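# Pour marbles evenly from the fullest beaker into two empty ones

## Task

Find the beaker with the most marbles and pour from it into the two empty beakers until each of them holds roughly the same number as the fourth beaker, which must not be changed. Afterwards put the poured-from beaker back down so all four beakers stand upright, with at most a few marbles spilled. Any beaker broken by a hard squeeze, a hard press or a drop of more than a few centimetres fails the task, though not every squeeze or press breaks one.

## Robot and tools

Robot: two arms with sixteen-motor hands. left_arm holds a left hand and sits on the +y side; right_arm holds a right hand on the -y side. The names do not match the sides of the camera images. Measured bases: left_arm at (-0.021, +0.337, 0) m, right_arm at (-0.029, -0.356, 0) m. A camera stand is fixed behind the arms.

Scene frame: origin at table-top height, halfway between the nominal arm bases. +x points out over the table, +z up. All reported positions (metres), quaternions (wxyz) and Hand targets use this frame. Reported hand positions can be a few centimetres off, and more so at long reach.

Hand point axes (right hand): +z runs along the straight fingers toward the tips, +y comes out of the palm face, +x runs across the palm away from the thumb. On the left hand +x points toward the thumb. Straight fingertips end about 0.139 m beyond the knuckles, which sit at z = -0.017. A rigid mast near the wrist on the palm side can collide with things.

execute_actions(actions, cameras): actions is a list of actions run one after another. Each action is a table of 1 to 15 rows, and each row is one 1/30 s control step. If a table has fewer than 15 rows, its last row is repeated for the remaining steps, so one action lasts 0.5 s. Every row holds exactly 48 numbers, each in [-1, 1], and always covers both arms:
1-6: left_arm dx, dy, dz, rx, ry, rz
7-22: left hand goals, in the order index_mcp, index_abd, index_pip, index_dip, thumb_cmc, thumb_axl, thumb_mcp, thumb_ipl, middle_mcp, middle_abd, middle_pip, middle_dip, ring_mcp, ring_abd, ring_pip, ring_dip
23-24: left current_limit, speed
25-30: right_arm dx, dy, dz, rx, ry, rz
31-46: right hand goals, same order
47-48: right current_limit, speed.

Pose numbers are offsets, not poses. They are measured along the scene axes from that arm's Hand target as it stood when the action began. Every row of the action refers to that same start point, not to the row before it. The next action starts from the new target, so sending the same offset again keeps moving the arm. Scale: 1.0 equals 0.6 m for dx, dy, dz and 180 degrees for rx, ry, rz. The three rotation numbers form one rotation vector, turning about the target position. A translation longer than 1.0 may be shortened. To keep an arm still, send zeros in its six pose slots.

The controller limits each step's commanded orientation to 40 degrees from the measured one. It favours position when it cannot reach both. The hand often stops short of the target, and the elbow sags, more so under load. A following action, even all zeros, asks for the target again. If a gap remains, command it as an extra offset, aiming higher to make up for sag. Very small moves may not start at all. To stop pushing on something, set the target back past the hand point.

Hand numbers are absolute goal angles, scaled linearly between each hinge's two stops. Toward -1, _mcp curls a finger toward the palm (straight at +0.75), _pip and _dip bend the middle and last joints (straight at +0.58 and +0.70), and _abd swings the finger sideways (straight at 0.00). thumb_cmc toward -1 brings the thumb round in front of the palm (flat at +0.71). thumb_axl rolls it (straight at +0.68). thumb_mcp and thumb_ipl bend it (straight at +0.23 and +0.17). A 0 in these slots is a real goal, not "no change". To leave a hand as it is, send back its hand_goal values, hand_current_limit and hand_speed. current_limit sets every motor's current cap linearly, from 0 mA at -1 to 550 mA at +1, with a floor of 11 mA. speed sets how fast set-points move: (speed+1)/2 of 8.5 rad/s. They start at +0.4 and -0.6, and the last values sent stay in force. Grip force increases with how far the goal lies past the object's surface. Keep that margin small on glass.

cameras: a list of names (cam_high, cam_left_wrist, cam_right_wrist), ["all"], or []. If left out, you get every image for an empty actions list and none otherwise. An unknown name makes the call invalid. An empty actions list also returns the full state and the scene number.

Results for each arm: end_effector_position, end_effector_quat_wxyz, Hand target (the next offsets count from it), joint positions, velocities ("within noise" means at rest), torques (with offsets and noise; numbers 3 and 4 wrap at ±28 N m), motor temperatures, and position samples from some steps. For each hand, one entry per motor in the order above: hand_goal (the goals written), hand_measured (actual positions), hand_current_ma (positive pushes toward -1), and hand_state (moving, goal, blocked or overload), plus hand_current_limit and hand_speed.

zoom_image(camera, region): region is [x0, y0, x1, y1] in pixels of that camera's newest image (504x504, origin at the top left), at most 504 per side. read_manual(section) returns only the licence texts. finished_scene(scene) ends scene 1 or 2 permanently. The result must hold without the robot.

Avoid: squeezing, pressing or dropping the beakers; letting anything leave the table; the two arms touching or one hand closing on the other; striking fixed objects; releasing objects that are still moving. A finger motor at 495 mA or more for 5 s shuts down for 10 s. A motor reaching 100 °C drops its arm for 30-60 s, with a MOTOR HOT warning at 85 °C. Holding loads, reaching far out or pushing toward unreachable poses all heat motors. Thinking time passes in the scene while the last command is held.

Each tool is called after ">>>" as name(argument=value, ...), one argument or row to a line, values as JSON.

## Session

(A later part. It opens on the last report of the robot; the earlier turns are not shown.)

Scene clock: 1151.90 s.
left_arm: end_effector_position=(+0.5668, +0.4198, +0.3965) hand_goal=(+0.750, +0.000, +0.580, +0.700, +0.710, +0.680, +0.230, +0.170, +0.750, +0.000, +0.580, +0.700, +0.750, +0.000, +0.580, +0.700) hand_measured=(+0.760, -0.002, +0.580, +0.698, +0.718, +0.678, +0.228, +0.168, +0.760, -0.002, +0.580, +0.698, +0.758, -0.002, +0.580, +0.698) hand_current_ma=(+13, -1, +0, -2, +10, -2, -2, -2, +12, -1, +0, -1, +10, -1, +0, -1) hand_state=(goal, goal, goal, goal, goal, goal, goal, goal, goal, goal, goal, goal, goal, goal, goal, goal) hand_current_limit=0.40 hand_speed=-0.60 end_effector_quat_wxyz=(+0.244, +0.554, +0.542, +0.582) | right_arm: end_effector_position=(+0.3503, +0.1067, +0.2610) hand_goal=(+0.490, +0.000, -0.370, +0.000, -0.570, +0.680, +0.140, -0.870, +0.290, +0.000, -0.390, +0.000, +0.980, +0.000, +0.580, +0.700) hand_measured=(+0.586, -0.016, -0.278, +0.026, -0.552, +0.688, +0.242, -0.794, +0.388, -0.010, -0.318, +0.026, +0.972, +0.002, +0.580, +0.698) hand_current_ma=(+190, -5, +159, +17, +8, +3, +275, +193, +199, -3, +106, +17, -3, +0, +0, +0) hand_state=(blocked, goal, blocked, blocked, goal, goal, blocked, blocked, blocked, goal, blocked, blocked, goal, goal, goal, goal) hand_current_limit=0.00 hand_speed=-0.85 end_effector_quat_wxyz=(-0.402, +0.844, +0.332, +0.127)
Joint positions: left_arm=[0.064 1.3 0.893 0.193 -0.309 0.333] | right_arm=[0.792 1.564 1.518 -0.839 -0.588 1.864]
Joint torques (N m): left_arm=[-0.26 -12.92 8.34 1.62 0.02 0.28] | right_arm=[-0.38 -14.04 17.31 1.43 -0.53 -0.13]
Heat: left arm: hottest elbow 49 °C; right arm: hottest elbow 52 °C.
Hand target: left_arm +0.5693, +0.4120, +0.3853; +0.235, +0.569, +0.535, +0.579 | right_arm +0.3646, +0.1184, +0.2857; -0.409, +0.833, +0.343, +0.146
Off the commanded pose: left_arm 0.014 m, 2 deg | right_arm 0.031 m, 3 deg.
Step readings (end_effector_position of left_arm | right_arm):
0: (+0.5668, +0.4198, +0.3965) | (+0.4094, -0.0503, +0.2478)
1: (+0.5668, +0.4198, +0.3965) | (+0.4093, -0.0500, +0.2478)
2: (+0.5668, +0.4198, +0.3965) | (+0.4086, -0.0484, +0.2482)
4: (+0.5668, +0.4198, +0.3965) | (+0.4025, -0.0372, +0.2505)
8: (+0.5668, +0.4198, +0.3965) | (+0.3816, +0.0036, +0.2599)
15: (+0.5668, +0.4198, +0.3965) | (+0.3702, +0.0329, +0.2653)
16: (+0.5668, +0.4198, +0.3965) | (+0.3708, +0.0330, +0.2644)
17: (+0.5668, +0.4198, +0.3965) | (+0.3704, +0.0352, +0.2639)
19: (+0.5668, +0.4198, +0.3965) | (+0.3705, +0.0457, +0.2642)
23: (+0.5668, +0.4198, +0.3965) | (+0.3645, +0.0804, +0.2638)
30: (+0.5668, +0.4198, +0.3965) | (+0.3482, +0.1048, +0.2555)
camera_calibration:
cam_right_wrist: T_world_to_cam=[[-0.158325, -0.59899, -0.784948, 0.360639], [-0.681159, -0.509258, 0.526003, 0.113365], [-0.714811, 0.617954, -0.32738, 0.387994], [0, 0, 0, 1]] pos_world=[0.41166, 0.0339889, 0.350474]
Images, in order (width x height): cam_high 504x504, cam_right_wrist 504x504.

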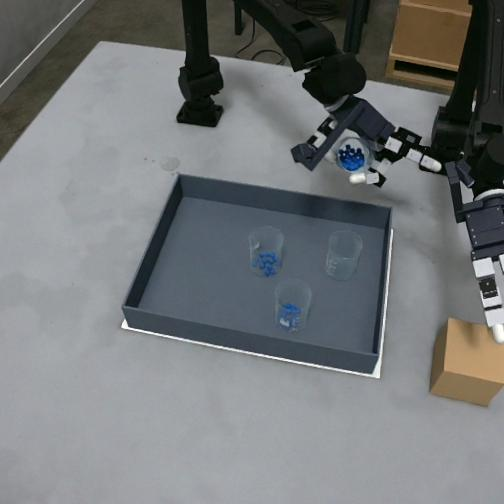

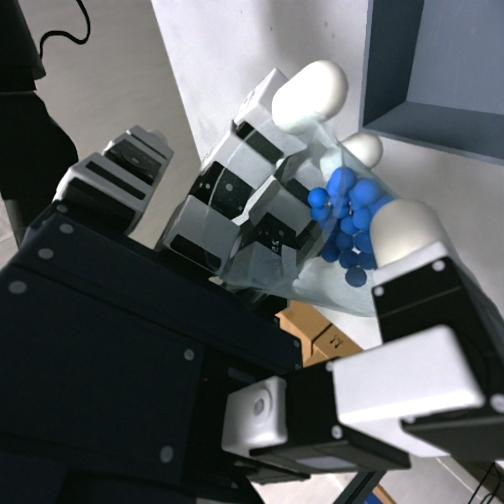

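>>> execute_actions(
  actions=[
    [[-0.05,0.13,0.03,0,0,0,0.75,0,0.58,0.7,0.71,0.68,0.23,0.17,0.75,0,0.58,0.7,0.75,0,0.58,0.7,0.4,-0.6,0,0,0,0,0,0,0.49,0,-0.37,0,-0.571,0.68,0.14,-0.87,0.29,0,-0.39,0,0.98,0,0.58,0.7,0,-0.85]],
    [[-0.05,0.13,0.03,0,0,0,0.75,0,0.58,0.7,0.71,0.68,0.23,0.17,0.75,0,0.58,0.7,0.75,0,0.58,0.7,0.4,-0.6,0.008,0,-0.06,0.00,0.0,0,0.49,0,-0.37,0,-0.571,0.68,0.14,-0.87,0.29,0,-0.39,0,0.98,0,0.58,0.7,0,-0.85]],
  ],
  cameras=["cam_high"],
)

>>> zoom_image(
  camera="cam_high",
  region=[280, 130, 420, 270],
)

Scene clock: 1164.37 s.
left_arm: end_effector_position=(+0.5039, +0.5736, +0.4049) hand_goal=(+0.750, +0.000, +0.580, +0.700, +0.710, +0.680, +0.230, +0.170, +0.750, +0.000, +0.580, +0.700, +0.750, +0.000, +0.580, +0.700) hand_measured=(+0.760, -0.002, +0.580, +0.698, +0.718, +0.678, +0.228, +0.168, +0.760, -0.002, +0.580, +0.698, +0.758, -0.002, +0.580, +0.698) hand_current_ma=(+12, -1, +0, -2, +10, -2, -1, -1, +12, -1, +0, -1, +10, -1, +0, -1) hand_state=(goal, goal, goal, goal, goal, goal, goal, goal, goal, goal, goal, goal, goal, goal, goal, goal) hand_current_limit=0.40 hand_speed=-0.60 end_effector_quat_wxyz=(+0.236, +0.563, +0.551, +0.569) | right_arm: end_effector_position=(+0.3555, +0.1119, +0.2510) hand_goal=(+0.490, +0.000, -0.370, +0.000, -0.570, +0.680, +0.140, -0.870, +0.290, +0.000, -0.390, +0.000, +0.980, +0.000, +0.580, +0.700) hand_measured=(+0.586, -0.016, -0.278, +0.026, -0.552, +0.688, +0.242, -0.794, +0.388, -0.010, -0.318, +0.026, +0.972, +0.002, +0.580, +0.698) hand_current_ma=(+190, -5, +159, +17, +8, +3, +275, +193, +199, -3, +106, +17, -3, +0, +0, +0) hand_state=(blocked, goal, blocked, blocked, goal, goal, blocked, blocked, blocked, goal, blocked, blocked, goal, goal, goal, goal) hand_current_limit=0.00 hand_speed=-0.85 end_effector_quat_wxyz=(-0.403, +0.841, +0.335, +0.131)
Joint positions: left_arm=[0.479 1.221 0.875 0.102 0.092 0.426] | right_arm=[0.792 1.58 1.507 -0.807 -0.588 1.856]
Joint torques (N m): left_arm=[-0.03 -12.69 11.3 1.35 0.11 0.27] | right_arm=[-0.97 -13.98 12.01 3.55 -0.71 -0.17]
Motor temperatures (°C): left_arm=[27 35 49 31 28 28] | right_arm=[31 34 55 29 32 29]
Heat: left arm: hottest elbow 49 °C; right arm: hottest elbow 55 °C.
Hand target: left_arm +0.5092, +0.5682, +0.4213; +0.235, +0.569, +0.535, +0.579 | right_arm +0.3694, +0.1183, +0.2496; -0.409, +0.833, +0.343, +0.146
Off the commanded pose: left_arm 0.018 m, 2 deg | right_arm 0.015 m, 2 deg.
Step readings (end_effector_position of left_arm | right_arm):
0: (+0.5668, +0.4198, +0.3965) | (+0.3503, +0.1067, +0.2610)
1: (+0.5667, +0.4200, +0.3965) | (+0.3503, +0.1067, +0.2610)
2: (+0.5670, +0.4208, +0.3964) | (+0.3503, +0.1067, +0.2610)
4: (+0.5665, +0.4217, +0.3947) | (+0.3503, +0.1067, +0.2610)
8: (+0.5510, +0.4640, +0.3987) | (+0.3503, +0.1067, +0.2610)
15: (+0.5374, +0.4978, +0.4080) | (+0.3503, +0.1067, +0.2610)
16: (+0.5380, +0.4964, +0.4075) | (+0.3503, +0.1067, +0.2610)
17: (+0.5380, +0.4968, +0.4067) | (+0.3504, +0.1067, +0.2610)
19: (+0.5370, +0.4976, +0.4049) | (+0.3509, +0.1071, +0.2606)
23: (+0.5183, +0.5430, +0.4058) | (+0.3543, +0.1108, +0.2593)
30: (+0.5033, +0.5753, +0.4053) | (+0.3550, +0.1114, +0.2519)
Images, in order (width x height): cam_high 504x504.

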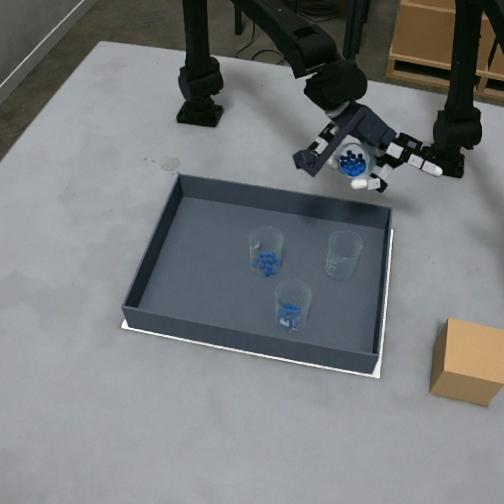

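Scaled by 3.600 from the camera's 504x504 image, which has a finer 720x720 frame.

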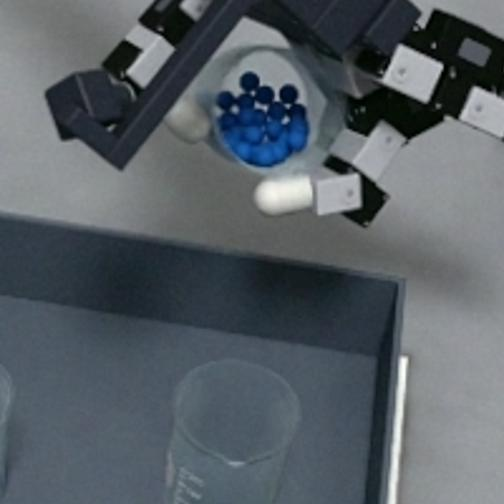

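>>> execute_actions(
  actions=[
    [[0,0,0,0,0,0,0.75,0,0.58,0.7,0.71,0.68,0.23,0.17,0.75,0,0.58,0.7,0.75,0,0.58,0.7,0.4,-0.6,0.0227,0.026,-0.05,-0.0094,0.0406,0,0.49,0,-0.37,0,-0.571,0.68,0.14,-0.87,0.29,0,-0.39,0,0.98,0,0.58,0.7,0,-0.85]],
    [[0,0,0,0,0,0,0.75,0,0.58,0.7,0.71,0.68,0.23,0.17,0.75,0,0.58,0.7,0.75,0,0.58,0.7,0.4,-0.6,0,0,-0.05,-0.0125,0.0541,0,0.49,0,-0.37,0,-0.571,0.68,0.14,-0.87,0.29,0,-0.39,0,0.98,0,0.58,0.7,0,-0.85]],
    [[0,0,0,0,0,0,0.75,0,0.58,0.7,0.71,0.68,0.23,0.17,0.75,0,0.58,0.7,0.75,0,0.58,0.7,0.4,-0.6,0,0,0,-0.0062,0.027,0,0.49,0,-0.37,0,-0.571,0.68,0.14,-0.87,0.29,0,-0.39,0,0.98,0,0.58,0.7,0,-0.85]],
  ],
  cameras=["cam_high", "cam_right_wrist"],
)

>>> zoom_image(
  camera="cam_high",
  region=[280, 150, 420, 290],
)

Scene clock: 1189.47 s.
left_arm: end_effector_position=(+0.5039, +0.5736, +0.4049) hand_goal=(+0.750, +0.000, +0.580, +0.700, +0.710, +0.680, +0.230, +0.170, +0.750, +0.000, +0.580, +0.700, +0.750, +0.000, +0.580, +0.700) hand_measured=(+0.760, -0.002, +0.580, +0.698, +0.718, +0.678, +0.228, +0.168, +0.760, -0.002, +0.580, +0.698, +0.758, -0.002, +0.580, +0.698) hand_current_ma=(+12, -1, +0, -2, +10, -2, -1, -1, +12, -1, +0, -1, +10, -1, +0, -1) hand_state=(goal, goal, goal, goal, goal, goal, goal, goal, goal, goal, goal, goal, goal, goal, goal, goal) hand_current_limit=0.40 hand_speed=-0.60 end_effector_quat_wxyz=(+0.236, +0.563, +0.551, +0.569) | right_arm: end_effector_position=(+0.3677, +0.1275, +0.1764) hand_goal=(+0.490, +0.000, -0.370, +0.000, -0.570, +0.680, +0.140, -0.870, +0.290, +0.000, -0.390, +0.000, +0.980, +0.000, +0.580, +0.700) hand_measured=(+0.586, -0.016, -0.278, +0.026, -0.552, +0.688, +0.242, -0.794, +0.388, -0.010, -0.318, +0.026, +0.970, +0.002, +0.580, +0.698) hand_current_ma=(+190, -5, +159, +17, +8, +3, +275, +193, +199, -3, +106, +17, -3, +0, +0, +0) hand_state=(blocked, goal, blocked, blocked, goal, goal, blocked, blocked, blocked, goal, blocked, blocked, goal, goal, goal, goal) hand_current_limit=0.00 hand_speed=-0.85 end_effector_quat_wxyz=(-0.421, +0.863, +0.277, -0.033)
Joint positions: left_arm=[0.479 1.221 0.875 0.102 0.092 0.426] | right_arm=[0.734 1.839 1.696 -1.013 -0.791 1.893]
Joint torques (N m): left_arm=[-0.09 -12.75 11.32 1.32 0.12 0.28] | right_arm=[-1.14 -17.32 16.32 0.83 -1.17 0.27]
Heat: left arm: hottest elbow 51 °C; right arm: hottest elbow 53 °C.
Hand target: left_arm +0.5092, +0.5682, +0.4213; +0.235, +0.569, +0.535, +0.579 | right_arm +0.3830, +0.1341, +0.1897; -0.430, +0.863, +0.265, -0.030
Off the commanded pose: left_arm 0.018 m, 2 deg | right_arm 0.021 m, 2 deg.
Step readings (end_effector_position of left_arm | right_arm):
0: (+0.5039, +0.5736, +0.4049) | (+0.3555, +0.1119, +0.2510)
1: (+0.5039, +0.5736, +0.4049) | (+0.3555, +0.1119, +0.2508)
2: (+0.5039, +0.5736, +0.4049) | (+0.3548, +0.1128, +0.2492)
4: (+0.5039, +0.5736, +0.4049) | (+0.3535, +0.1169, +0.2441)
8: (+0.5039, +0.5736, +0.4049) | (+0.3606, +0.1244, +0.2173)
15: (+0.5039, +0.5736, +0.4049) | (+0.3661, +0.1228, +0.1798)
16: (+0.5039, +0.5736, +0.4049) | (+0.3659, +0.1226, +0.1796)
17: (+0.5039, +0.5736, +0.4049) | (+0.3641, +0.1233, +0.1807)
19: (+0.5039, +0.5736, +0.4049) | (+0.3598, +0.1261, +0.1847)
23: (+0.5039, +0.5736, +0.4049) | (+0.3659, +0.1314, +0.1886)
30: (+0.5039, +0.5736, +0.4049) | (+0.3695, +0.1256, +0.1732)
31: (+0.5039, +0.5736, +0.4049) | (+0.3690, +0.1254, +0.1714)
32: (+0.5039, +0.5736, +0.4049) | (+0.3677, +0.1252, +0.1706)
34: (+0.5039, +0.5736, +0.4049) | (+0.3653, +0.1256, +0.1701)
38: (+0.5039, +0.5736, +0.4049) | (+0.3659, +0.1289, +0.1729)
45: (+0.5039, +0.5736, +0.4049) | (+0.3676, +0.1274, +0.1768)
camera_calibration:
cam_right_wrist: T_world_to_cam=[[-0.380265, -0.662023, -0.645851, 0.374656], [-0.4515, -0.476572, 0.754339, 0.0513131], [-0.807184, 0.578451, -0.11768, 0.361876], [0, 0, 0, 1]] pos_world=[0.457737, 0.0631574, 0.24585]
Images, in order (width x height): cam_high 504x504, cam_right_wrist 504x504.

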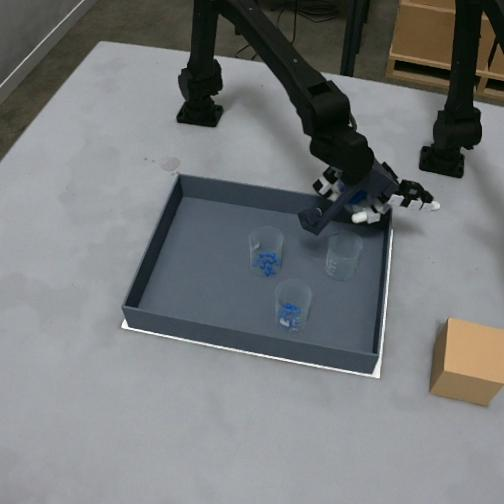

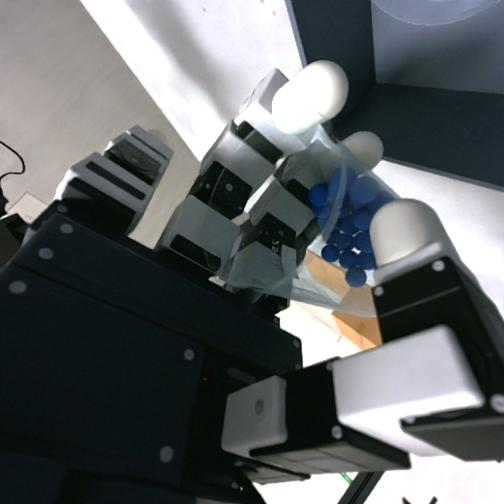

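Scaled by 3.600 from the camera's 504x504 image, which has a finer 720x720 frame.

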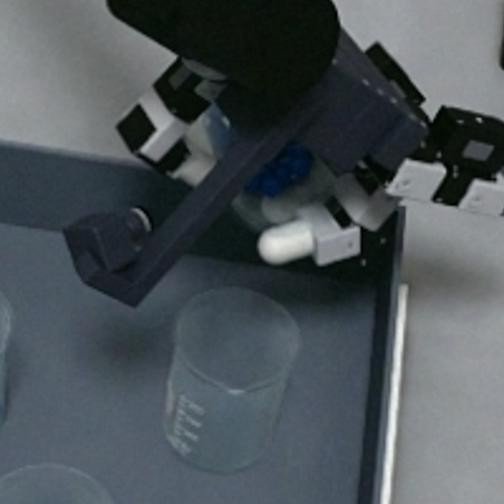

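>>> execute_actions(
  actions=[
    [[0,0,0,0,0,0,0.75,0,0.58,0.7,0.71,0.68,0.23,0.17,0.75,0,0.58,0.7,0.75,0,0.58,0.7,0.4,-0.6,0.004,-0.014,0,-0.0094,0.0406,0,0.49,0,-0.37,0,-0.571,0.68,0.14,-0.87,0.29,0,-0.39,0,0.98,0,0.58,0.7,0,-0.85]],
    [[0,0,0,0,0,0,0.75,0,0.58,0.7,0.71,0.68,0.23,0.17,0.75,0,0.58,0.7,0.75,0,0.58,0.7,0.4,-0.6,0,0,-0.005,-0.0062,0.027,0,0.49,0,-0.37,0,-0.571,0.68,0.14,-0.87,0.29,0,-0.39,0,0.98,0,0.58,0.7,0,-0.85]],
  ],
  cameras=["cam_high", "cam_right_wrist"],
)

>>> zoom_image(
  camera="cam_high",
  region=[280, 150, 420, 290],
)

>>> zoom_image(
  camera="cam_right_wrist",
  region=[170, 60, 430, 320],
)

Scene clock: 1218.30 s.
left_arm: end_effector_position=(+0.5039, +0.5736, +0.4049) hand_goal=(+0.750, +0.000, +0.580, +0.700, +0.710, +0.680, +0.230, +0.170, +0.750, +0.000, +0.580, +0.700, +0.750, +0.000, +0.580, +0.700) hand_measured=(+0.760, -0.002, +0.580, +0.698, +0.718, +0.678, +0.228, +0.168, +0.760, -0.002, +0.580, +0.698, +0.758, -0.002, +0.580, +0.698) hand_current_ma=(+12, -1, +0, -2, +10, -2, -1, -1, +12, -1, +0, -1, +10, -1, +0, -1) hand_state=(goal, goal, goal, goal, goal, goal, goal, goal, goal, goal, goal, goal, goal, goal, goal, goal) hand_current_limit=0.40 hand_speed=-0.60 end_effector_quat_wxyz=(+0.236, +0.563, +0.551, +0.569) | right_arm: end_effector_position=(+0.3721, +0.1194, +0.1759) hand_goal=(+0.490, +0.000, -0.370, +0.000, -0.570, +0.680, +0.140, -0.870, +0.290, +0.000, -0.390, +0.000, +0.980, +0.000, +0.580, +0.700) hand_measured=(+0.584, -0.016, -0.278, +0.026, -0.552, +0.688, +0.242, -0.794, +0.388, -0.010, -0.318, +0.026, +0.970, +0.002, +0.580, +0.698) hand_current_ma=(+189, -6, +159, +17, +8, +3, +275, +193, +199, -3, +106, +17, -3, +0, +0, +0) hand_state=(blocked, goal, blocked, blocked, goal, goal, blocked, blocked, blocked, goal, blocked, blocked, goal, goal, goal, goal) hand_current_limit=0.00 hand_speed=-0.85 end_effector_quat_wxyz=(-0.425, +0.867, +0.223, -0.131)
Joint positions: left_arm=[0.479 1.221 0.875 0.102 0.092 0.426] | right_arm=[0.688 1.964 1.874 -1.257 -0.903 1.899]
Joint torques (N m): left_arm=[-0.03 -12.75 11.33 1.33 0.12 0.28] | right_arm=[-1.2 -18.73 15.83 0.38 -1.38 0.17]
Heat: left arm: hottest elbow 53 °C; right arm: hottest elbow 53 °C.
Hand target: left_arm +0.5092, +0.5682, +0.4213; +0.235, +0.569, +0.535, +0.579 | right_arm +0.3855, +0.1255, +0.1867; -0.434, +0.865, +0.217, -0.128
Off the commanded pose: left_arm 0.018 m, 2 deg | right_arm 0.018 m, 1 deg.
Step readings (end_effector_position of left_arm | right_arm):
0: (+0.5039, +0.5736, +0.4049) | (+0.3677, +0.1275, +0.1764)
1: (+0.5039, +0.5736, +0.4049) | (+0.3675, +0.1273, +0.1764)
2: (+0.5039, +0.5736, +0.4049) | (+0.3660, +0.1272, +0.1774)
4: (+0.5039, +0.5736, +0.4049) | (+0.3631, +0.1276, +0.1798)
8: (+0.5039, +0.5736, +0.4049) | (+0.3680, +0.1250, +0.1814)
15: (+0.5039, +0.5736, +0.4049) | (+0.3719, +0.1184, +0.1758)
16: (+0.5039, +0.5736, +0.4049) | (+0.3712, +0.1182, +0.1755)
17: (+0.5039, +0.5736, +0.4049) | (+0.3709, +0.1177, +0.1757)
19: (+0.5039, +0.5736, +0.4049) | (+0.3703, +0.1185, +0.1774)
23: (+0.5039, +0.5736, +0.4049) | (+0.3733, +0.1202, +0.1786)
30: (+0.5039, +0.5736, +0.4049) | (+0.3720, +0.1191, +0.1748)
camera_calibration:
cam_right_wrist: T_world_to_cam=[[-0.515687, -0.687, -0.511955, 0.40048], [-0.282168, -0.42802, 0.858592, -0.0372094], [-0.80898, 0.587222, 0.0268745, 0.344149], [0, 0, 0, 1]] pos_world=[0.474432, 0.0571121, 0.227727]
Images, in order (width x height): cam_high 504x504, cam_right_wrist 504x504.

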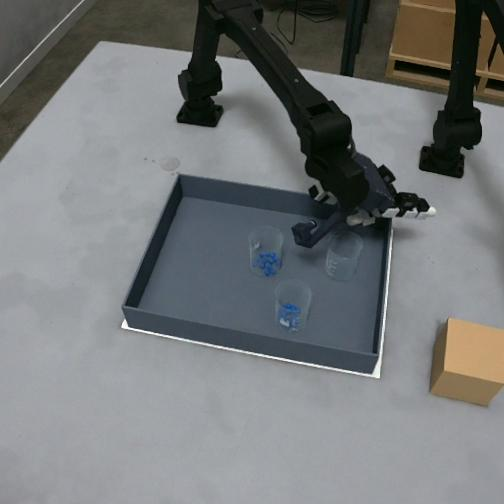

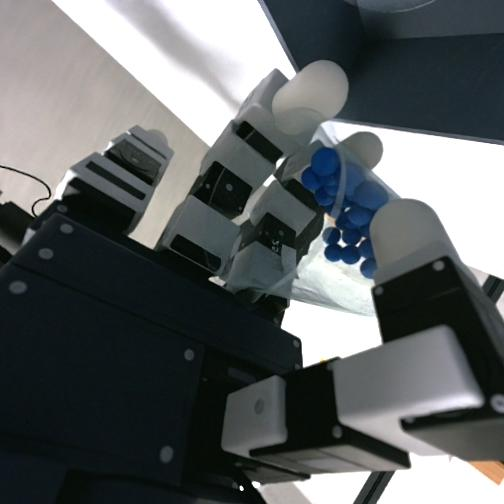

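Scaled by 3.600 from the camera's 504x504 image, which has a finer 720x720 frame.

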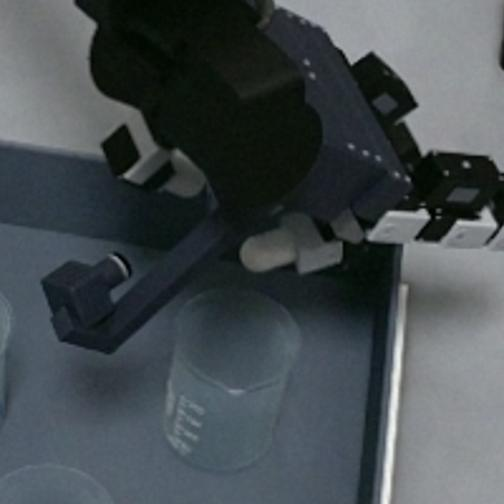

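Scaled by 1.938 from the camera's 504x504 image, which has a finer 720x720 frame.

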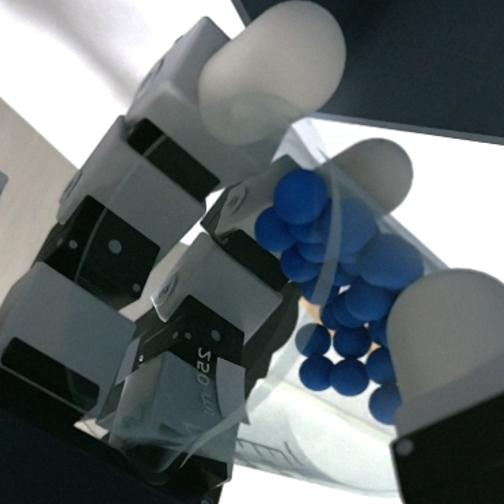

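>>> execute_actions(
  actions=[
    [[0,0,0,0,0,0,0.75,0,0.58,0.7,0.71,0.68,0.23,0.17,0.75,0,0.58,0.7,0.75,0,0.58,0.7,0.4,-0.6,0,0,-0.005,-0.0037,0.0162,0,0.49,0,-0.37,0,-0.571,0.68,0.14,-0.87,0.29,0,-0.39,0,0.98,0,0.58,0.7,0,-0.85]],
  ],
  cameras=["cam_high", "cam_right_wrist"],
)

>>> zoom_image(
  camera="cam_high",
  region=[300, 190, 400, 290],
)

>>> zoom_image(
  camera="cam_right_wrist",
  region=[170, 60, 430, 320],
)

Scene clock: 1228.67 s.
left_arm: end_effector_position=(+0.5039, +0.5736, +0.4049) hand_goal=(+0.750, +0.000, +0.580, +0.700, +0.710, +0.680, +0.230, +0.170, +0.750, +0.000, +0.580, +0.700, +0.750, +0.000, +0.580, +0.700) hand_measured=(+0.760, -0.002, +0.580, +0.698, +0.718, +0.678, +0.228, +0.168, +0.760, -0.002, +0.580, +0.698, +0.758, -0.002, +0.580, +0.698) hand_current_ma=(+12, -1, +0, -2, +10, -2, -1, -1, +12, -1, +0, -1, +10, -1, +0, -1) hand_state=(goal, goal, goal, goal, goal, goal, goal, goal, goal, goal, goal, goal, goal, goal, goal, goal) hand_current_limit=0.40 hand_speed=-0.60 end_effector_quat_wxyz=(+0.236, +0.563, +0.551, +0.569) | right_arm: end_effector_position=(+0.3702, +0.1213, +0.1737) hand_goal=(+0.490, +0.000, -0.370, +0.000, -0.570, +0.680, +0.140, -0.870, +0.290, +0.000, -0.390, +0.000, +0.980, +0.000, +0.580, +0.700) hand_measured=(+0.584, -0.016, -0.278, +0.026, -0.552, +0.688, +0.242, -0.794, +0.388, -0.010, -0.318, +0.026, +0.970, +0.002, +0.580, +0.698) hand_current_ma=(+189, -6, +159, +17, +8, +3, +275, +193, +199, -3, +106, +17, -3, +0, +0, +0) hand_state=(blocked, goal, blocked, blocked, goal, goal, blocked, blocked, blocked, goal, blocked, blocked, goal, goal, goal, goal) hand_current_limit=0.00 hand_speed=-0.85 end_effector_quat_wxyz=(-0.425, +0.866, +0.212, -0.155)
Joint positions: left_arm=[0.479 1.221 0.875 0.102 0.092 0.426] | right_arm=[0.686 1.999 1.917 -1.312 -0.927 1.899]
Joint torques (N m): left_arm=[-0.03 -12.75 11.34 1.32 0.12 0.28] | right_arm=[-1.55 -19.25 15.64 0.25 -1.42 0.18]
Motor temperatures (°C): left_arm=[27 35 54 31 28 28] | right_arm=[31 33 52 29 33 29]
Heat: left arm: hottest elbow 54 °C; right arm: hottest elbow 52 °C.
Hand target: left_arm +0.5092, +0.5682, +0.4213; +0.235, +0.569, +0.535, +0.579 | right_arm +0.3855, +0.1255, +0.1838; -0.435, +0.864, +0.205, -0.151
Off the commanded pose: left_arm 0.018 m, 2 deg | right_arm 0.019 m, 1 deg.
Step readings (end_effector_position of left_arm | right_arm):
0: (+0.5039, +0.5736, +0.4049) | (+0.3721, +0.1194, +0.1759)
1: (+0.5039, +0.5736, +0.4049) | (+0.3719, +0.1192, +0.1758)
2: (+0.5039, +0.5736, +0.4049) | (+0.3713, +0.1191, +0.1763)
4: (+0.5039, +0.5736, +0.4049) | (+0.3701, +0.1201, +0.1778)
8: (+0.5039, +0.5736, +0.4049) | (+0.3706, +0.1222, +0.1775)
15: (+0.5039, +0.5736, +0.4049) | (+0.3697, +0.1211, +0.1728)
camera_calibration:
cam_right_wrist: T_world_to_cam=[[-0.539252, -0.694864, -0.475785, 0.402994], [-0.236476, -0.417296, 0.877464, -0.0566083], [-0.808262, 0.585686, 0.0607093, 0.335674], [0, 0, 0, 1]] pos_world=[0.475241, 0.059804, 0.221032]
Images, in order (width x height): cam_high 504x504, cam_right_wrist 504x504.

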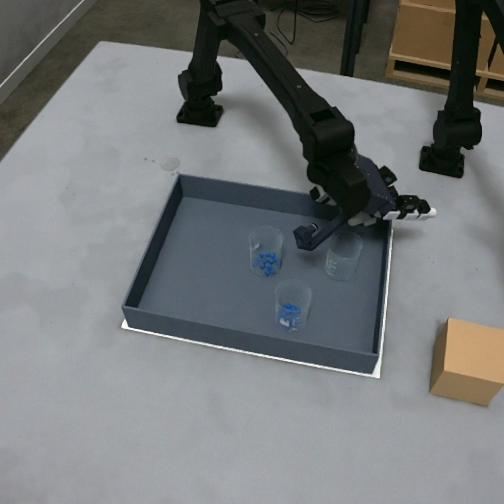

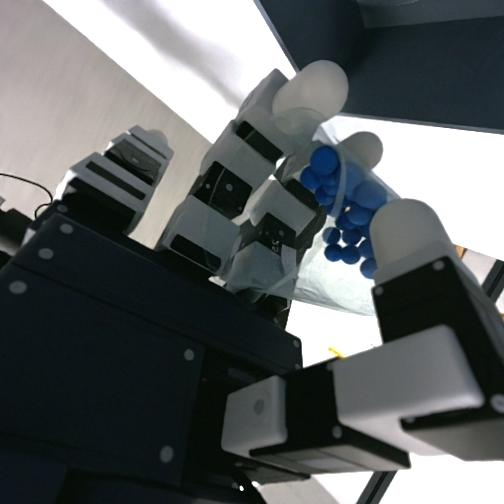

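Scaled by 5.040 from the camera's 504x504 image, which has a finer 720x720 frame.

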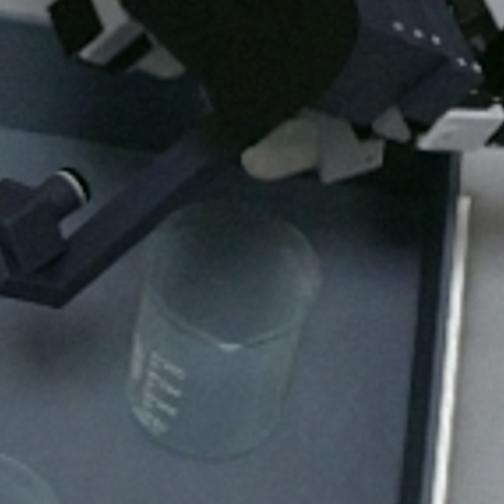

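Scaled by 1.938 from the camera's 504x504 image, which has a finer 720x720 frame.

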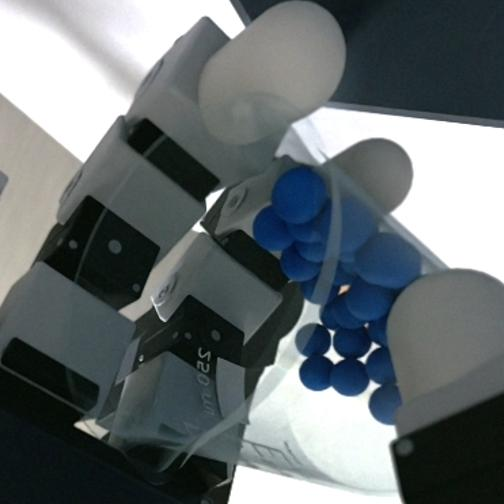

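>>> execute_actions(
  actions=[
    [[0,0,0,0,0,0,0.75,0,0.58,0.7,0.71,0.68,0.23,0.17,0.75,0,0.58,0.7,0.75,0,0.58,0.7,0.4,-0.6,0,0,0,-0.0037,0.0162,0,0.49,0,-0.37,0,-0.571,0.68,0.14,-0.87,0.29,0,-0.39,0,0.98,0,0.58,0.7,0,-0.85]],
  ],
  cameras=["cam_high", "cam_right_wrist"],
)

>>> zoom_image(
  camera="cam_high",
  region=[300, 190, 400, 290],
)

>>> zoom_image(
  camera="cam_right_wrist",
  region=[170, 60, 430, 320],
)

Scene clock: 1235.40 s.
left_arm: end_effector_position=(+0.5039, +0.5736, +0.4049) hand_goal=(+0.750, +0.000, +0.580, +0.700, +0.710, +0.680, +0.230, +0.170, +0.750, +0.000, +0.580, +0.700, +0.750, +0.000, +0.580, +0.700) hand_measured=(+0.760, -0.002, +0.580, +0.698, +0.718, +0.678, +0.228, +0.168, +0.760, -0.002, +0.580, +0.698, +0.758, -0.002, +0.580, +0.698) hand_current_ma=(+12, -1, +0, -2, +10, -2, -1, -1, +12, -1, +0, -1, +10, -1, +0, -1) hand_state=(goal, goal, goal, goal, goal, goal, goal, goal, goal, goal, goal, goal, goal, goal, goal, goal) hand_current_limit=0.40 hand_speed=-0.60 end_effector_quat_wxyz=(+0.236, +0.563, +0.551, +0.569) | right_arm: end_effector_position=(+0.3712, +0.1211, +0.1750) hand_goal=(+0.490, +0.000, -0.370, +0.000, -0.570, +0.680, +0.140, -0.870, +0.290, +0.000, -0.390, +0.000, +0.980, +0.000, +0.580, +0.700) hand_measured=(+0.584, -0.016, -0.278, +0.026, -0.554, +0.688, +0.242, -0.794, +0.388, -0.010, -0.318, +0.026, +0.970, +0.002, +0.580, +0.698) hand_current_ma=(+189, -6, +159, +17, +8, +3, +275, +193, +199, -3, +106, +17, -3, +0, +0, +0) hand_state=(blocked, goal, blocked, blocked, goal, goal, blocked, blocked, blocked, goal, blocked, blocked, goal, goal, goal, goal) hand_current_limit=0.00 hand_speed=-0.85 end_effector_quat_wxyz=(-0.425, +0.865, +0.199, -0.177)
Joint positions: left_arm=[0.479 1.221 0.875 0.102 0.092 0.426] | right_arm=[0.678 2.034 1.968 -1.375 -0.952 1.898]
Joint torques (N m): left_arm=[-0.03 -12.75 11.33 1.31 0.12 0.27] | right_arm=[-1.67 -19.55 15.47 0.2 -1.46 0.15]
Heat: left arm: hottest elbow 54 °C; right arm: hottest elbow 53 °C.
Hand target: left_arm +0.5092, +0.5682, +0.4213; +0.235, +0.569, +0.535, +0.579 | right_arm +0.3855, +0.1256, +0.1836; -0.435, +0.862, +0.193, -0.174
Off the commanded pose: left_arm 0.018 m, 2 deg | right_arm 0.017 m, 1 deg.
Step readings (end_effector_position of left_arm | right_arm):
0: (+0.5039, +0.5736, +0.4049) | (+0.3702, +0.1213, +0.1737)
1: (+0.5039, +0.5736, +0.4049) | (+0.3704, +0.1214, +0.1736)
2: (+0.5039, +0.5736, +0.4049) | (+0.3697, +0.1214, +0.1741)
4: (+0.5039, +0.5736, +0.4049) | (+0.3683, +0.1220, +0.1761)
8: (+0.5039, +0.5736, +0.4049) | (+0.3701, +0.1230, +0.1775)
15: (+0.5039, +0.5736, +0.4049) | (+0.3710, +0.1206, +0.1747)
camera_calibration:
cam_right_wrist: T_world_to_cam=[[-0.564231, -0.698499, -0.440162, 0.407484], [-0.193503, -0.406402, 0.892969, -0.0775689], [-0.802621, 0.589014, 0.0941433, 0.32814], [0, 0, 0, 1]] pos_world=[0.478277, 0.0598245, 0.217734]
Images, in order (width x height): cam_high 504x504, cam_right_wrist 504x504.

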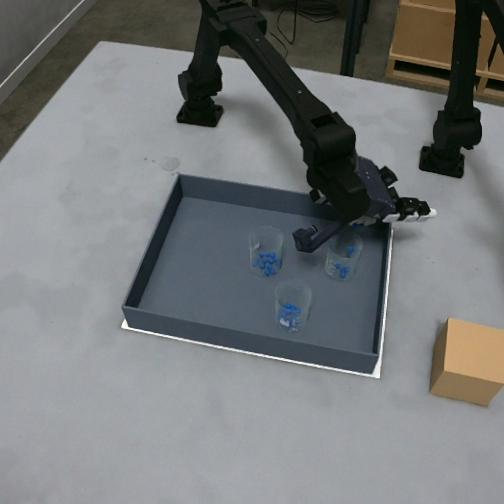

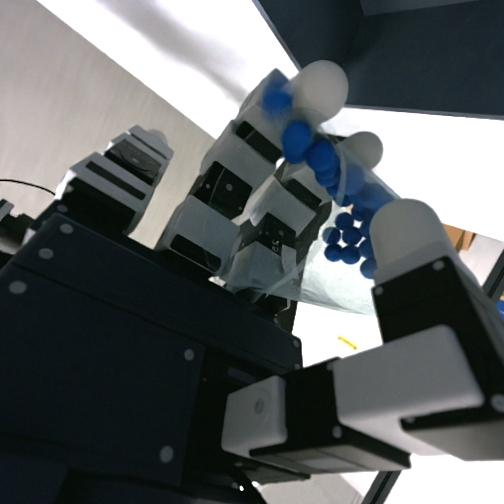

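Scaled by 5.040 from the camera's 504x504 image, which has a finer 720x720 frame.

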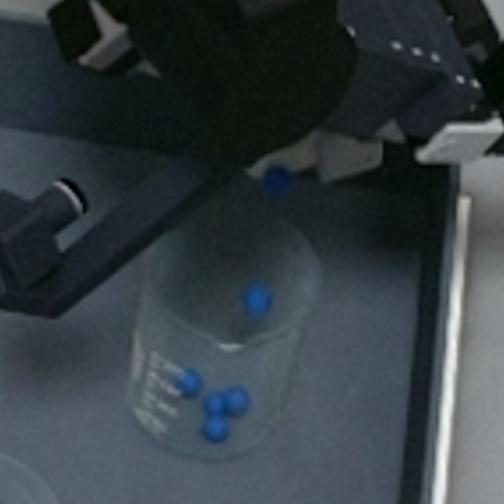

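Scaled by 1.938 from the camera's 504x504 image, which has a finer 720x720 frame.

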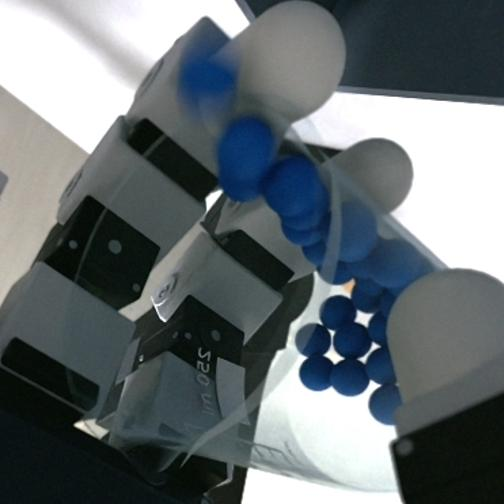

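>>> execute_actions(
  actions=[],
)

>>> zoom_image(
  camera="cam_high",
  region=[310, 220, 370, 280],
)

>>> zoom_image(
  camera="cam_right_wrist",
  region=[170, 60, 430, 320],
)

Scene clock: 1240.13 s.
left_arm: end_effector_position=(+0.5039, +0.5736, +0.4049) hand_goal=(+0.750, +0.000, +0.580, +0.700, +0.710, +0.680, +0.230, +0.170, +0.750, +0.000, +0.580, +0.700, +0.750, +0.000, +0.580, +0.700) hand_measured=(+0.760, -0.002, +0.580, +0.698, +0.718, +0.678, +0.228, +0.168, +0.760, -0.002, +0.580, +0.698, +0.758, -0.002, +0.580, +0.698) hand_current_ma=(+12, -1, +0, -2, +10, -2, -1, -1, +12, -1, +0, -1, +10, -1, +0, -1) hand_state=(goal, goal, goal, goal, goal, goal, goal, goal, goal, goal, goal, goal, goal, goal, goal, goal) hand_current_limit=0.40 hand_speed=-0.60 end_effector_quat_wxyz=(+0.236, +0.563, +0.551, +0.569) | right_arm: end_effector_position=(+0.3710, +0.1210, +0.1751) hand_goal=(+0.490, +0.000, -0.370, +0.000, -0.570, +0.680, +0.140, -0.870, +0.290, +0.000, -0.390, +0.000, +0.980, +0.000, +0.580, +0.700) hand_measured=(+0.584, -0.016, -0.278, +0.026, -0.554, +0.688, +0.242, -0.794, +0.388, -0.010, -0.318, +0.026, +0.970, +0.002, +0.580, +0.698) hand_current_ma=(+189, -6, +159, +17, +8, +3, +275, +193, +199, -3, +106, +17, -3, +0, +0, +0) hand_state=(blocked, goal, blocked, blocked, goal, goal, blocked, blocked, blocked, goal, blocked, blocked, goal, goal, goal, goal) hand_current_limit=0.00 hand_speed=-0.85 end_effector_quat_wxyz=(-0.425, +0.865, +0.199, -0.177)
Joint positions: left_arm=[0.479 1.221 0.875 0.102 0.092 0.426] | right_arm=[0.678 2.034 1.968 -1.375 -0.952 1.899]
Joint velocities: within noise
Joint torques (N m): left_arm=[0.03 -12.75 11.33 1.32 0.11 0.27] | right_arm=[-1.49 -19.49 15.53 0.16 -1.43 0.15]
Motor temperatures (°C): left_arm=[27 35 54 31 28 28] | right_arm=[31 34 53 29 34 29]
Heat: left arm: hottest elbow 54 °C; right arm: hottest elbow 53 °C.
Hand target: left_arm +0.5092, +0.5682, +0.4213; +0.235, +0.569, +0.535, +0.579 | right_arm +0.3855, +0.1256, +0.1836; -0.435, +0.862, +0.193, -0.174
Off the commanded pose: left_arm 0.018 m, 2 deg | right_arm 0.017 m, 1 deg.
camera_calibration:
cam_left_wrist: T_world_to_cam=[[-0.0267486, -0.497091, -0.867286, 0.618253], [-0.946168, 0.29255, -0.138496, 0.321382], [0.32257, 0.816894, -0.478157, -0.316102], [0, 0, 0, 1]] pos_world=[0.422583, 0.471529, 0.429566]
cam_right_wrist: T_world_to_cam=[[-0.565298, -0.698295, -0.439115, 0.407634], [-0.192969, -0.405615, 0.893443, -0.0780341], [-0.801998, 0.589797, 0.0945443, 0.327686], [0, 0, 0, 1]] pos_world=[0.47818, 0.0597291, 0.217736]

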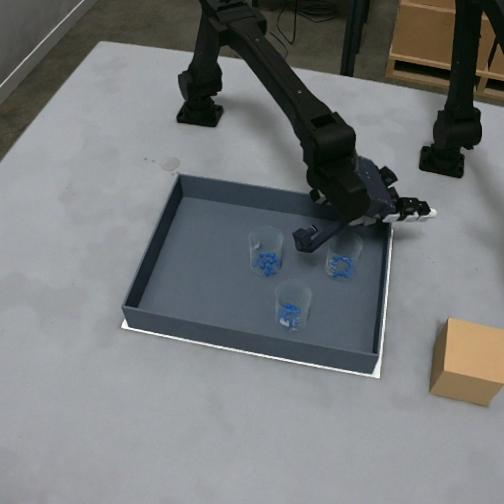

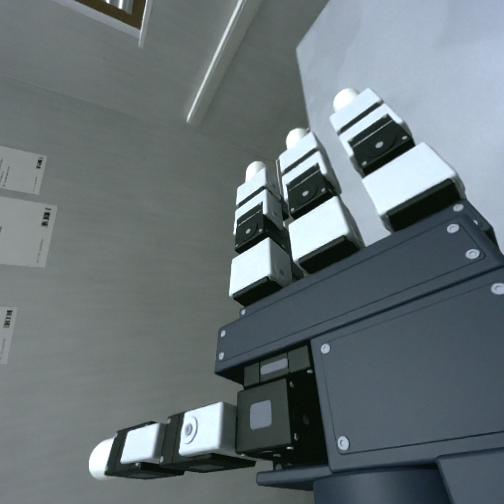

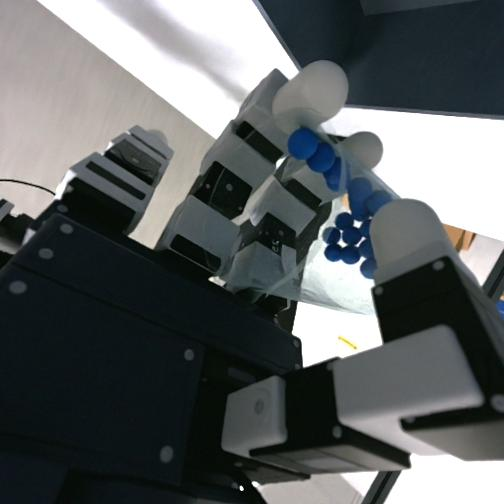

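Scaled by 8.400 from the camera's 504x504 image, which has a finer 720x720 frame.

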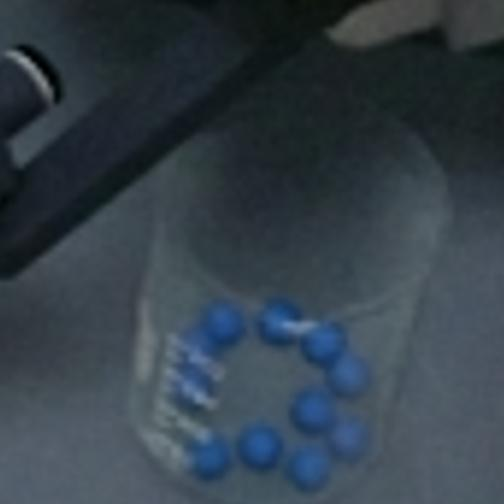

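Scaled by 1.938 from the camera's 504x504 image, which has a finer 720x720 frame.

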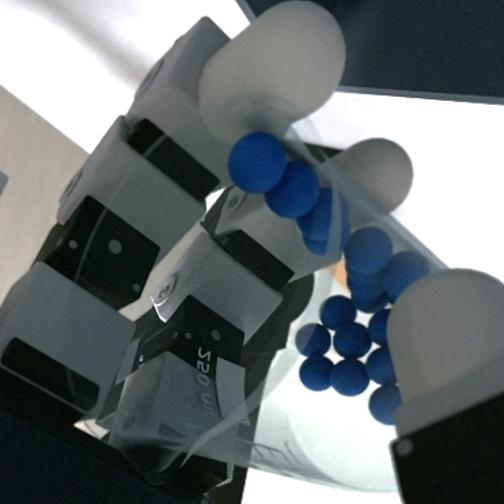

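>>> execute_actions(
  actions=[
    [[0,0,0,0,0,0,0.75,0,0.58,0.7,0.71,0.68,0.23,0.17,0.75,0,0.58,0.7,0.75,0,0.58,0.7,0.4,-0.6,0,0,0,-0.0019,0.0081,0,0.49,0,-0.37,0,-0.571,0.68,0.14,-0.87,0.29,0,-0.39,0,0.98,0,0.58,0.7,0,-0.85]],
  ],
  cameras=["cam_high", "cam_right_wrist"],
)

>>> zoom_image(
  camera="cam_high",
  region=[310, 220, 370, 280],
)

>>> zoom_image(
  camera="cam_right_wrist",
  region=[170, 60, 430, 320],
)

Scene clock: 1254.17 s.
left_arm: end_effector_position=(+0.5039, +0.5736, +0.4049) hand_goal=(+0.750, +0.000, +0.580, +0.700, +0.710, +0.680, +0.230, +0.170, +0.750, +0.000, +0.580, +0.700, +0.750, +0.000, +0.580, +0.700) hand_measured=(+0.760, -0.002, +0.580, +0.698, +0.718, +0.678, +0.228, +0.168, +0.760, -0.002, +0.580, +0.698, +0.758, -0.002, +0.580, +0.698) hand_current_ma=(+12, -1, +0, -2, +10, -2, -1, -1, +12, -1, +0, -1, +10, -1, +0, -1) hand_state=(goal, goal, goal, goal, goal, goal, goal, goal, goal, goal, goal, goal, goal, goal, goal, goal) hand_current_limit=0.40 hand_speed=-0.60 end_effector_quat_wxyz=(+0.236, +0.563, +0.551, +0.569) | right_arm: end_effector_position=(+0.3699, +0.1218, +0.1775) hand_goal=(+0.490, +0.000, -0.370, +0.000, -0.570, +0.680, +0.140, -0.870, +0.290, +0.000, -0.390, +0.000, +0.980, +0.000, +0.580, +0.700) hand_measured=(+0.584, -0.016, -0.278, +0.026, -0.554, +0.688, +0.242, -0.794, +0.388, -0.010, -0.318, +0.026, +0.970, +0.002, +0.580, +0.698) hand_current_ma=(+189, -6, +159, +17, +8, +3, +275, +193, +199, -3, +106, +17, -3, +0, +0, +0) hand_state=(blocked, goal, blocked, blocked, goal, goal, blocked, blocked, blocked, goal, blocked, blocked, goal, goal, goal, goal) hand_current_limit=0.00 hand_speed=-0.85 end_effector_quat_wxyz=(-0.426, +0.863, +0.193, -0.189)
Joint positions: left_arm=[0.479 1.221 0.875 0.102 0.092 0.426] | right_arm=[0.677 2.05 1.995 -1.408 -0.966 1.899]
Joint torques (N m): left_arm=[-0.03 -12.75 11.33 1.32 0.12 0.28] | right_arm=[-1.26 -19.49 15.43 0.12 -1.4 0.15]
Motor temperatures (°C): left_arm=[27 35 55 31 28 28] | right_arm=[31 34 54 29 34 29]
Heat: left arm: hottest elbow 55 °C; right arm: hottest elbow 54 °C.
Hand target: left_arm +0.5092, +0.5682, +0.4213; +0.235, +0.569, +0.535, +0.579 | right_arm +0.3855, +0.1255, +0.1836; -0.434, +0.861, +0.187, -0.186
Off the commanded pose: left_arm 0.018 m, 2 deg | right_arm 0.017 m, 1 deg.
Step readings (end_effector_position of left_arm | right_arm):
0: (+0.5039, +0.5736, +0.4049) | (+0.3710, +0.1210, +0.1751)
1: (+0.5039, +0.5736, +0.4049) | (+0.3710, +0.1213, +0.1752)
2: (+0.5039, +0.5736, +0.4049) | (+0.3706, +0.1212, +0.1757)
4: (+0.5039, +0.5736, +0.4049) | (+0.3697, +0.1215, +0.1769)
8: (+0.5039, +0.5736, +0.4049) | (+0.3701, +0.1225, +0.1785)
15: (+0.5039, +0.5736, +0.4049) | (+0.3701, +0.1219, +0.1781)
camera_calibration:
cam_right_wrist: T_world_to_cam=[[-0.576385, -0.700331, -0.421089, 0.409736], [-0.16948, -0.401644, 0.899977, -0.0904789], [-0.79941, 0.5901, 0.112809, 0.321945], [0, 0, 0, 1]] pos_world=[0.478198, 0.0606313, 0.217646]
Images, in order (width x height): cam_high 504x504, cam_right_wrist 504x504.

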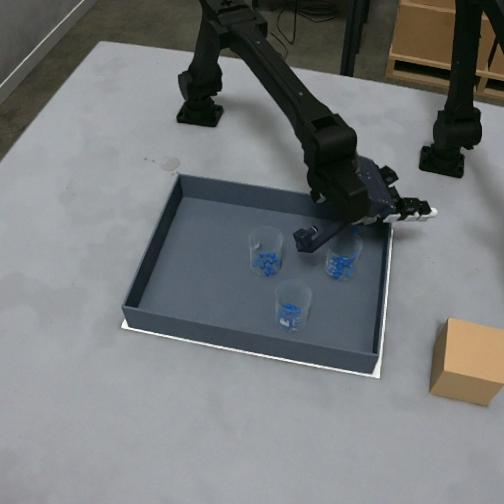

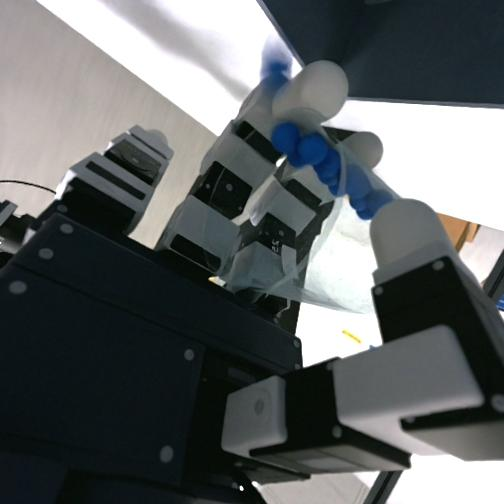

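Scaled by 8.400 from the camera's 504x504 image, which has a finer 720x720 frame.

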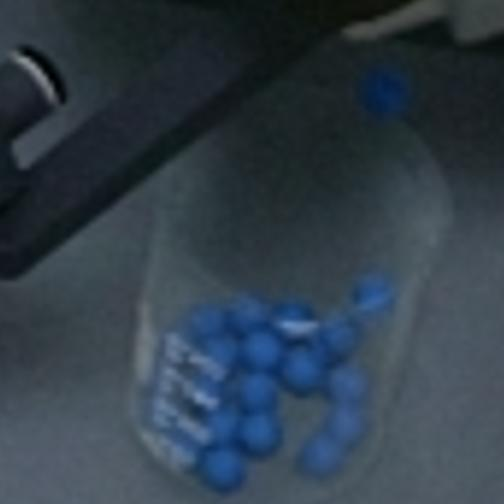

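Scaled by 1.938 from the camera's 504x504 image, which has a finer 720x720 frame.

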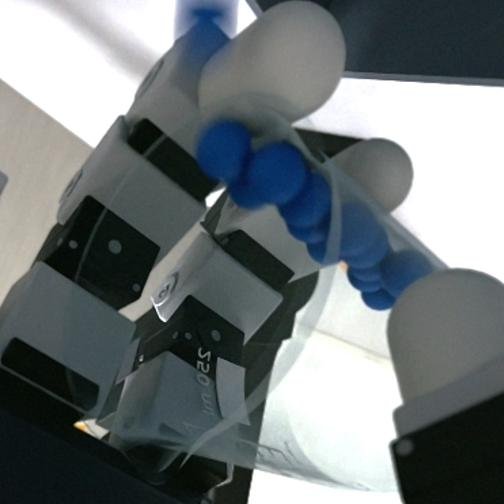

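>>> execute_actions(
  actions=[
    [[0,0,0,0,0,0,0.75,0,0.58,0.7,0.71,0.68,0.23,0.17,0.75,0,0.58,0.7,0.75,0,0.58,0.7,0.4,-0.6,0,0,0,0.0281,-0.1217,0,0.49,0,-0.37,0,-0.571,0.68,0.14,-0.87,0.29,0,-0.39,0,0.98,0,0.58,0.7,0,-0.85]],
  ],
  cameras=["cam_high", "cam_right_wrist"],
)

>>> zoom_image(
  camera="cam_high",
  region=[310, 220, 370, 280],
)

>>> zoom_image(
  camera="cam_right_wrist",
  region=[170, 60, 430, 320],
)

Scene clock: 1261.93 s.
left_arm: end_effector_position=(+0.5039, +0.5736, +0.4049) hand_goal=(+0.750, +0.000, +0.580, +0.700, +0.710, +0.680, +0.230, +0.170, +0.750, +0.000, +0.580, +0.700, +0.750, +0.000, +0.580, +0.700) hand_measured=(+0.760, -0.002, +0.580, +0.698, +0.718, +0.678, +0.228, +0.168, +0.760, -0.002, +0.580, +0.698, +0.758, -0.002, +0.580, +0.698) hand_current_ma=(+12, -1, +0, -2, +10, -2, -1, -1, +12, -1, +0, -1, +10, -1, +0, -1) hand_state=(goal, goal, goal, goal, goal, goal, goal, goal, goal, goal, goal, goal, goal, goal, goal, goal) hand_current_limit=0.40 hand_speed=-0.60 end_effector_quat_wxyz=(+0.236, +0.563, +0.551, +0.569) | right_arm: end_effector_position=(+0.3883, +0.1156, +0.1745) hand_goal=(+0.490, +0.000, -0.370, +0.000, -0.570, +0.680, +0.140, -0.870, +0.290, +0.000, -0.390, +0.000, +0.980, +0.000, +0.580, +0.700) hand_measured=(+0.584, -0.016, -0.278, +0.026, -0.554, +0.688, +0.242, -0.794, +0.388, -0.010, -0.318, +0.026, +0.970, +0.002, +0.580, +0.698) hand_current_ma=(+185, -6, +158, +17, +7, +3, +275, +192, +199, -3, +106, +17, -3, +0, +0, +0) hand_state=(blocked, goal, blocked, blocked, goal, goal, blocked, blocked, blocked, goal, blocked, blocked, goal, goal, goal, goal) hand_current_limit=0.00 hand_speed=-0.85 end_effector_quat_wxyz=(-0.420, +0.866, +0.272, -0.022)
Joint positions: left_arm=[0.479 1.221 0.875 0.102 0.092 0.426] | right_arm=[0.699 1.849 1.707 -1.019 -0.789 1.869]
Joint torques (N m): left_arm=[-0.09 -12.81 11.33 1.33 0.11 0.28] | right_arm=[0.79 -20.42 11.02 2.66 -0.66 0.25]
Motor temperatures (°C): left_arm=[27 35 55 31 28 28] | right_arm=[31 35 54 29 34 29]
Heat: left arm: hottest elbow 55 °C; right arm: hottest elbow 54 °C.
Hand target: left_arm +0.5092, +0.5682, +0.4213; +0.235, +0.569, +0.535, +0.579 | right_arm +0.3854, +0.1256, +0.1837; -0.428, +0.861, +0.274, -0.010
Off the commanded pose: left_arm 0.018 m, 2 deg | right_arm 0.014 m, 2 deg.
Step readings (end_effector_position of left_arm | right_arm):
0: (+0.5039, +0.5736, +0.4049) | (+0.3707, +0.1227, +0.1793)
1: (+0.5039, +0.5736, +0.4049) | (+0.3708, +0.1225, +0.1792)
2: (+0.5039, +0.5736, +0.4049) | (+0.3742, +0.1210, +0.1762)
4: (+0.5039, +0.5736, +0.4049) | (+0.3853, +0.1178, +0.1670)
8: (+0.5039, +0.5736, +0.4049) | (+0.3869, +0.1105, +0.1563)
15: (+0.5039, +0.5736, +0.4049) | (+0.3878, +0.1137, +0.1716)
camera_calibration:
cam_right_wrist: T_world_to_cam=[[-0.383648, -0.653201, -0.652796, 0.374847], [-0.471558, -0.469214, 0.74664, 0.0647496], [-0.794007, 0.594279, -0.128009, 0.379925], [0, 0, 0, 1]] pos_world=[0.476005, 0.0494508, 0.244988]
Images, in order (width x height): cam_high 504x504, cam_right_wrist 504x504.

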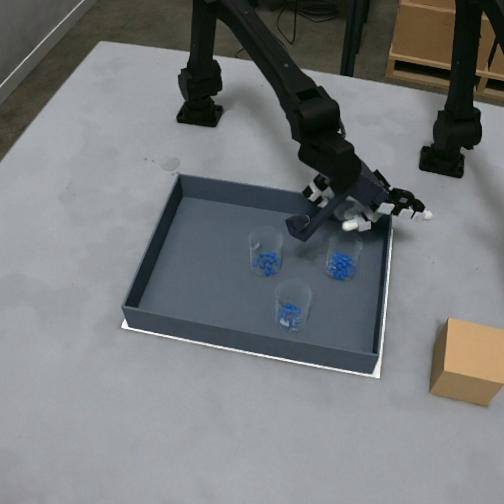

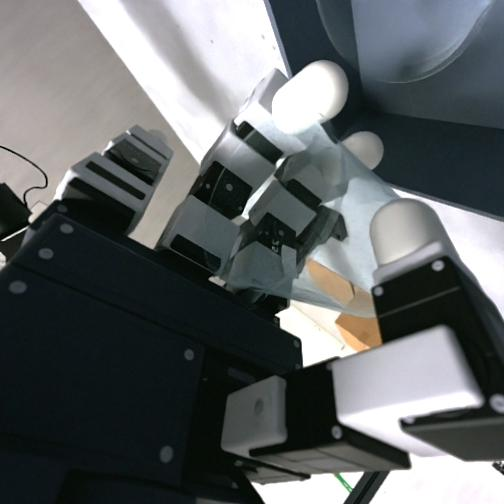

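Scaled by 8.400 from the camera's 504x504 image, which has a finer 720x720 frame.

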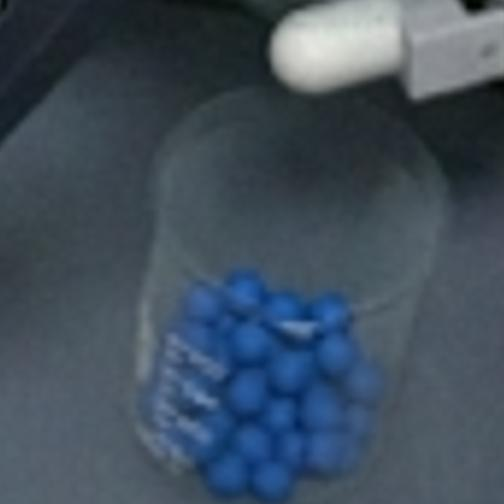

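Scaled by 1.938 from the camera's 504x504 image, which has a finer 720x720 frame.

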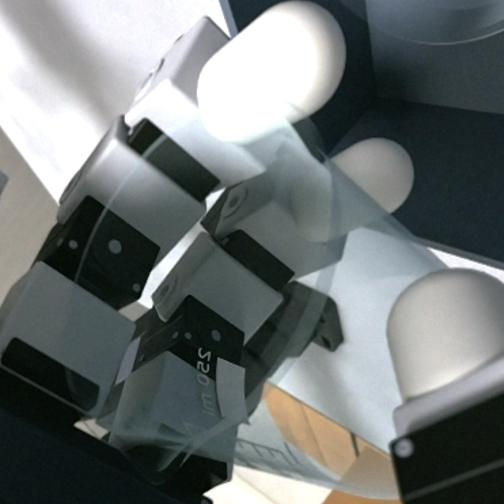

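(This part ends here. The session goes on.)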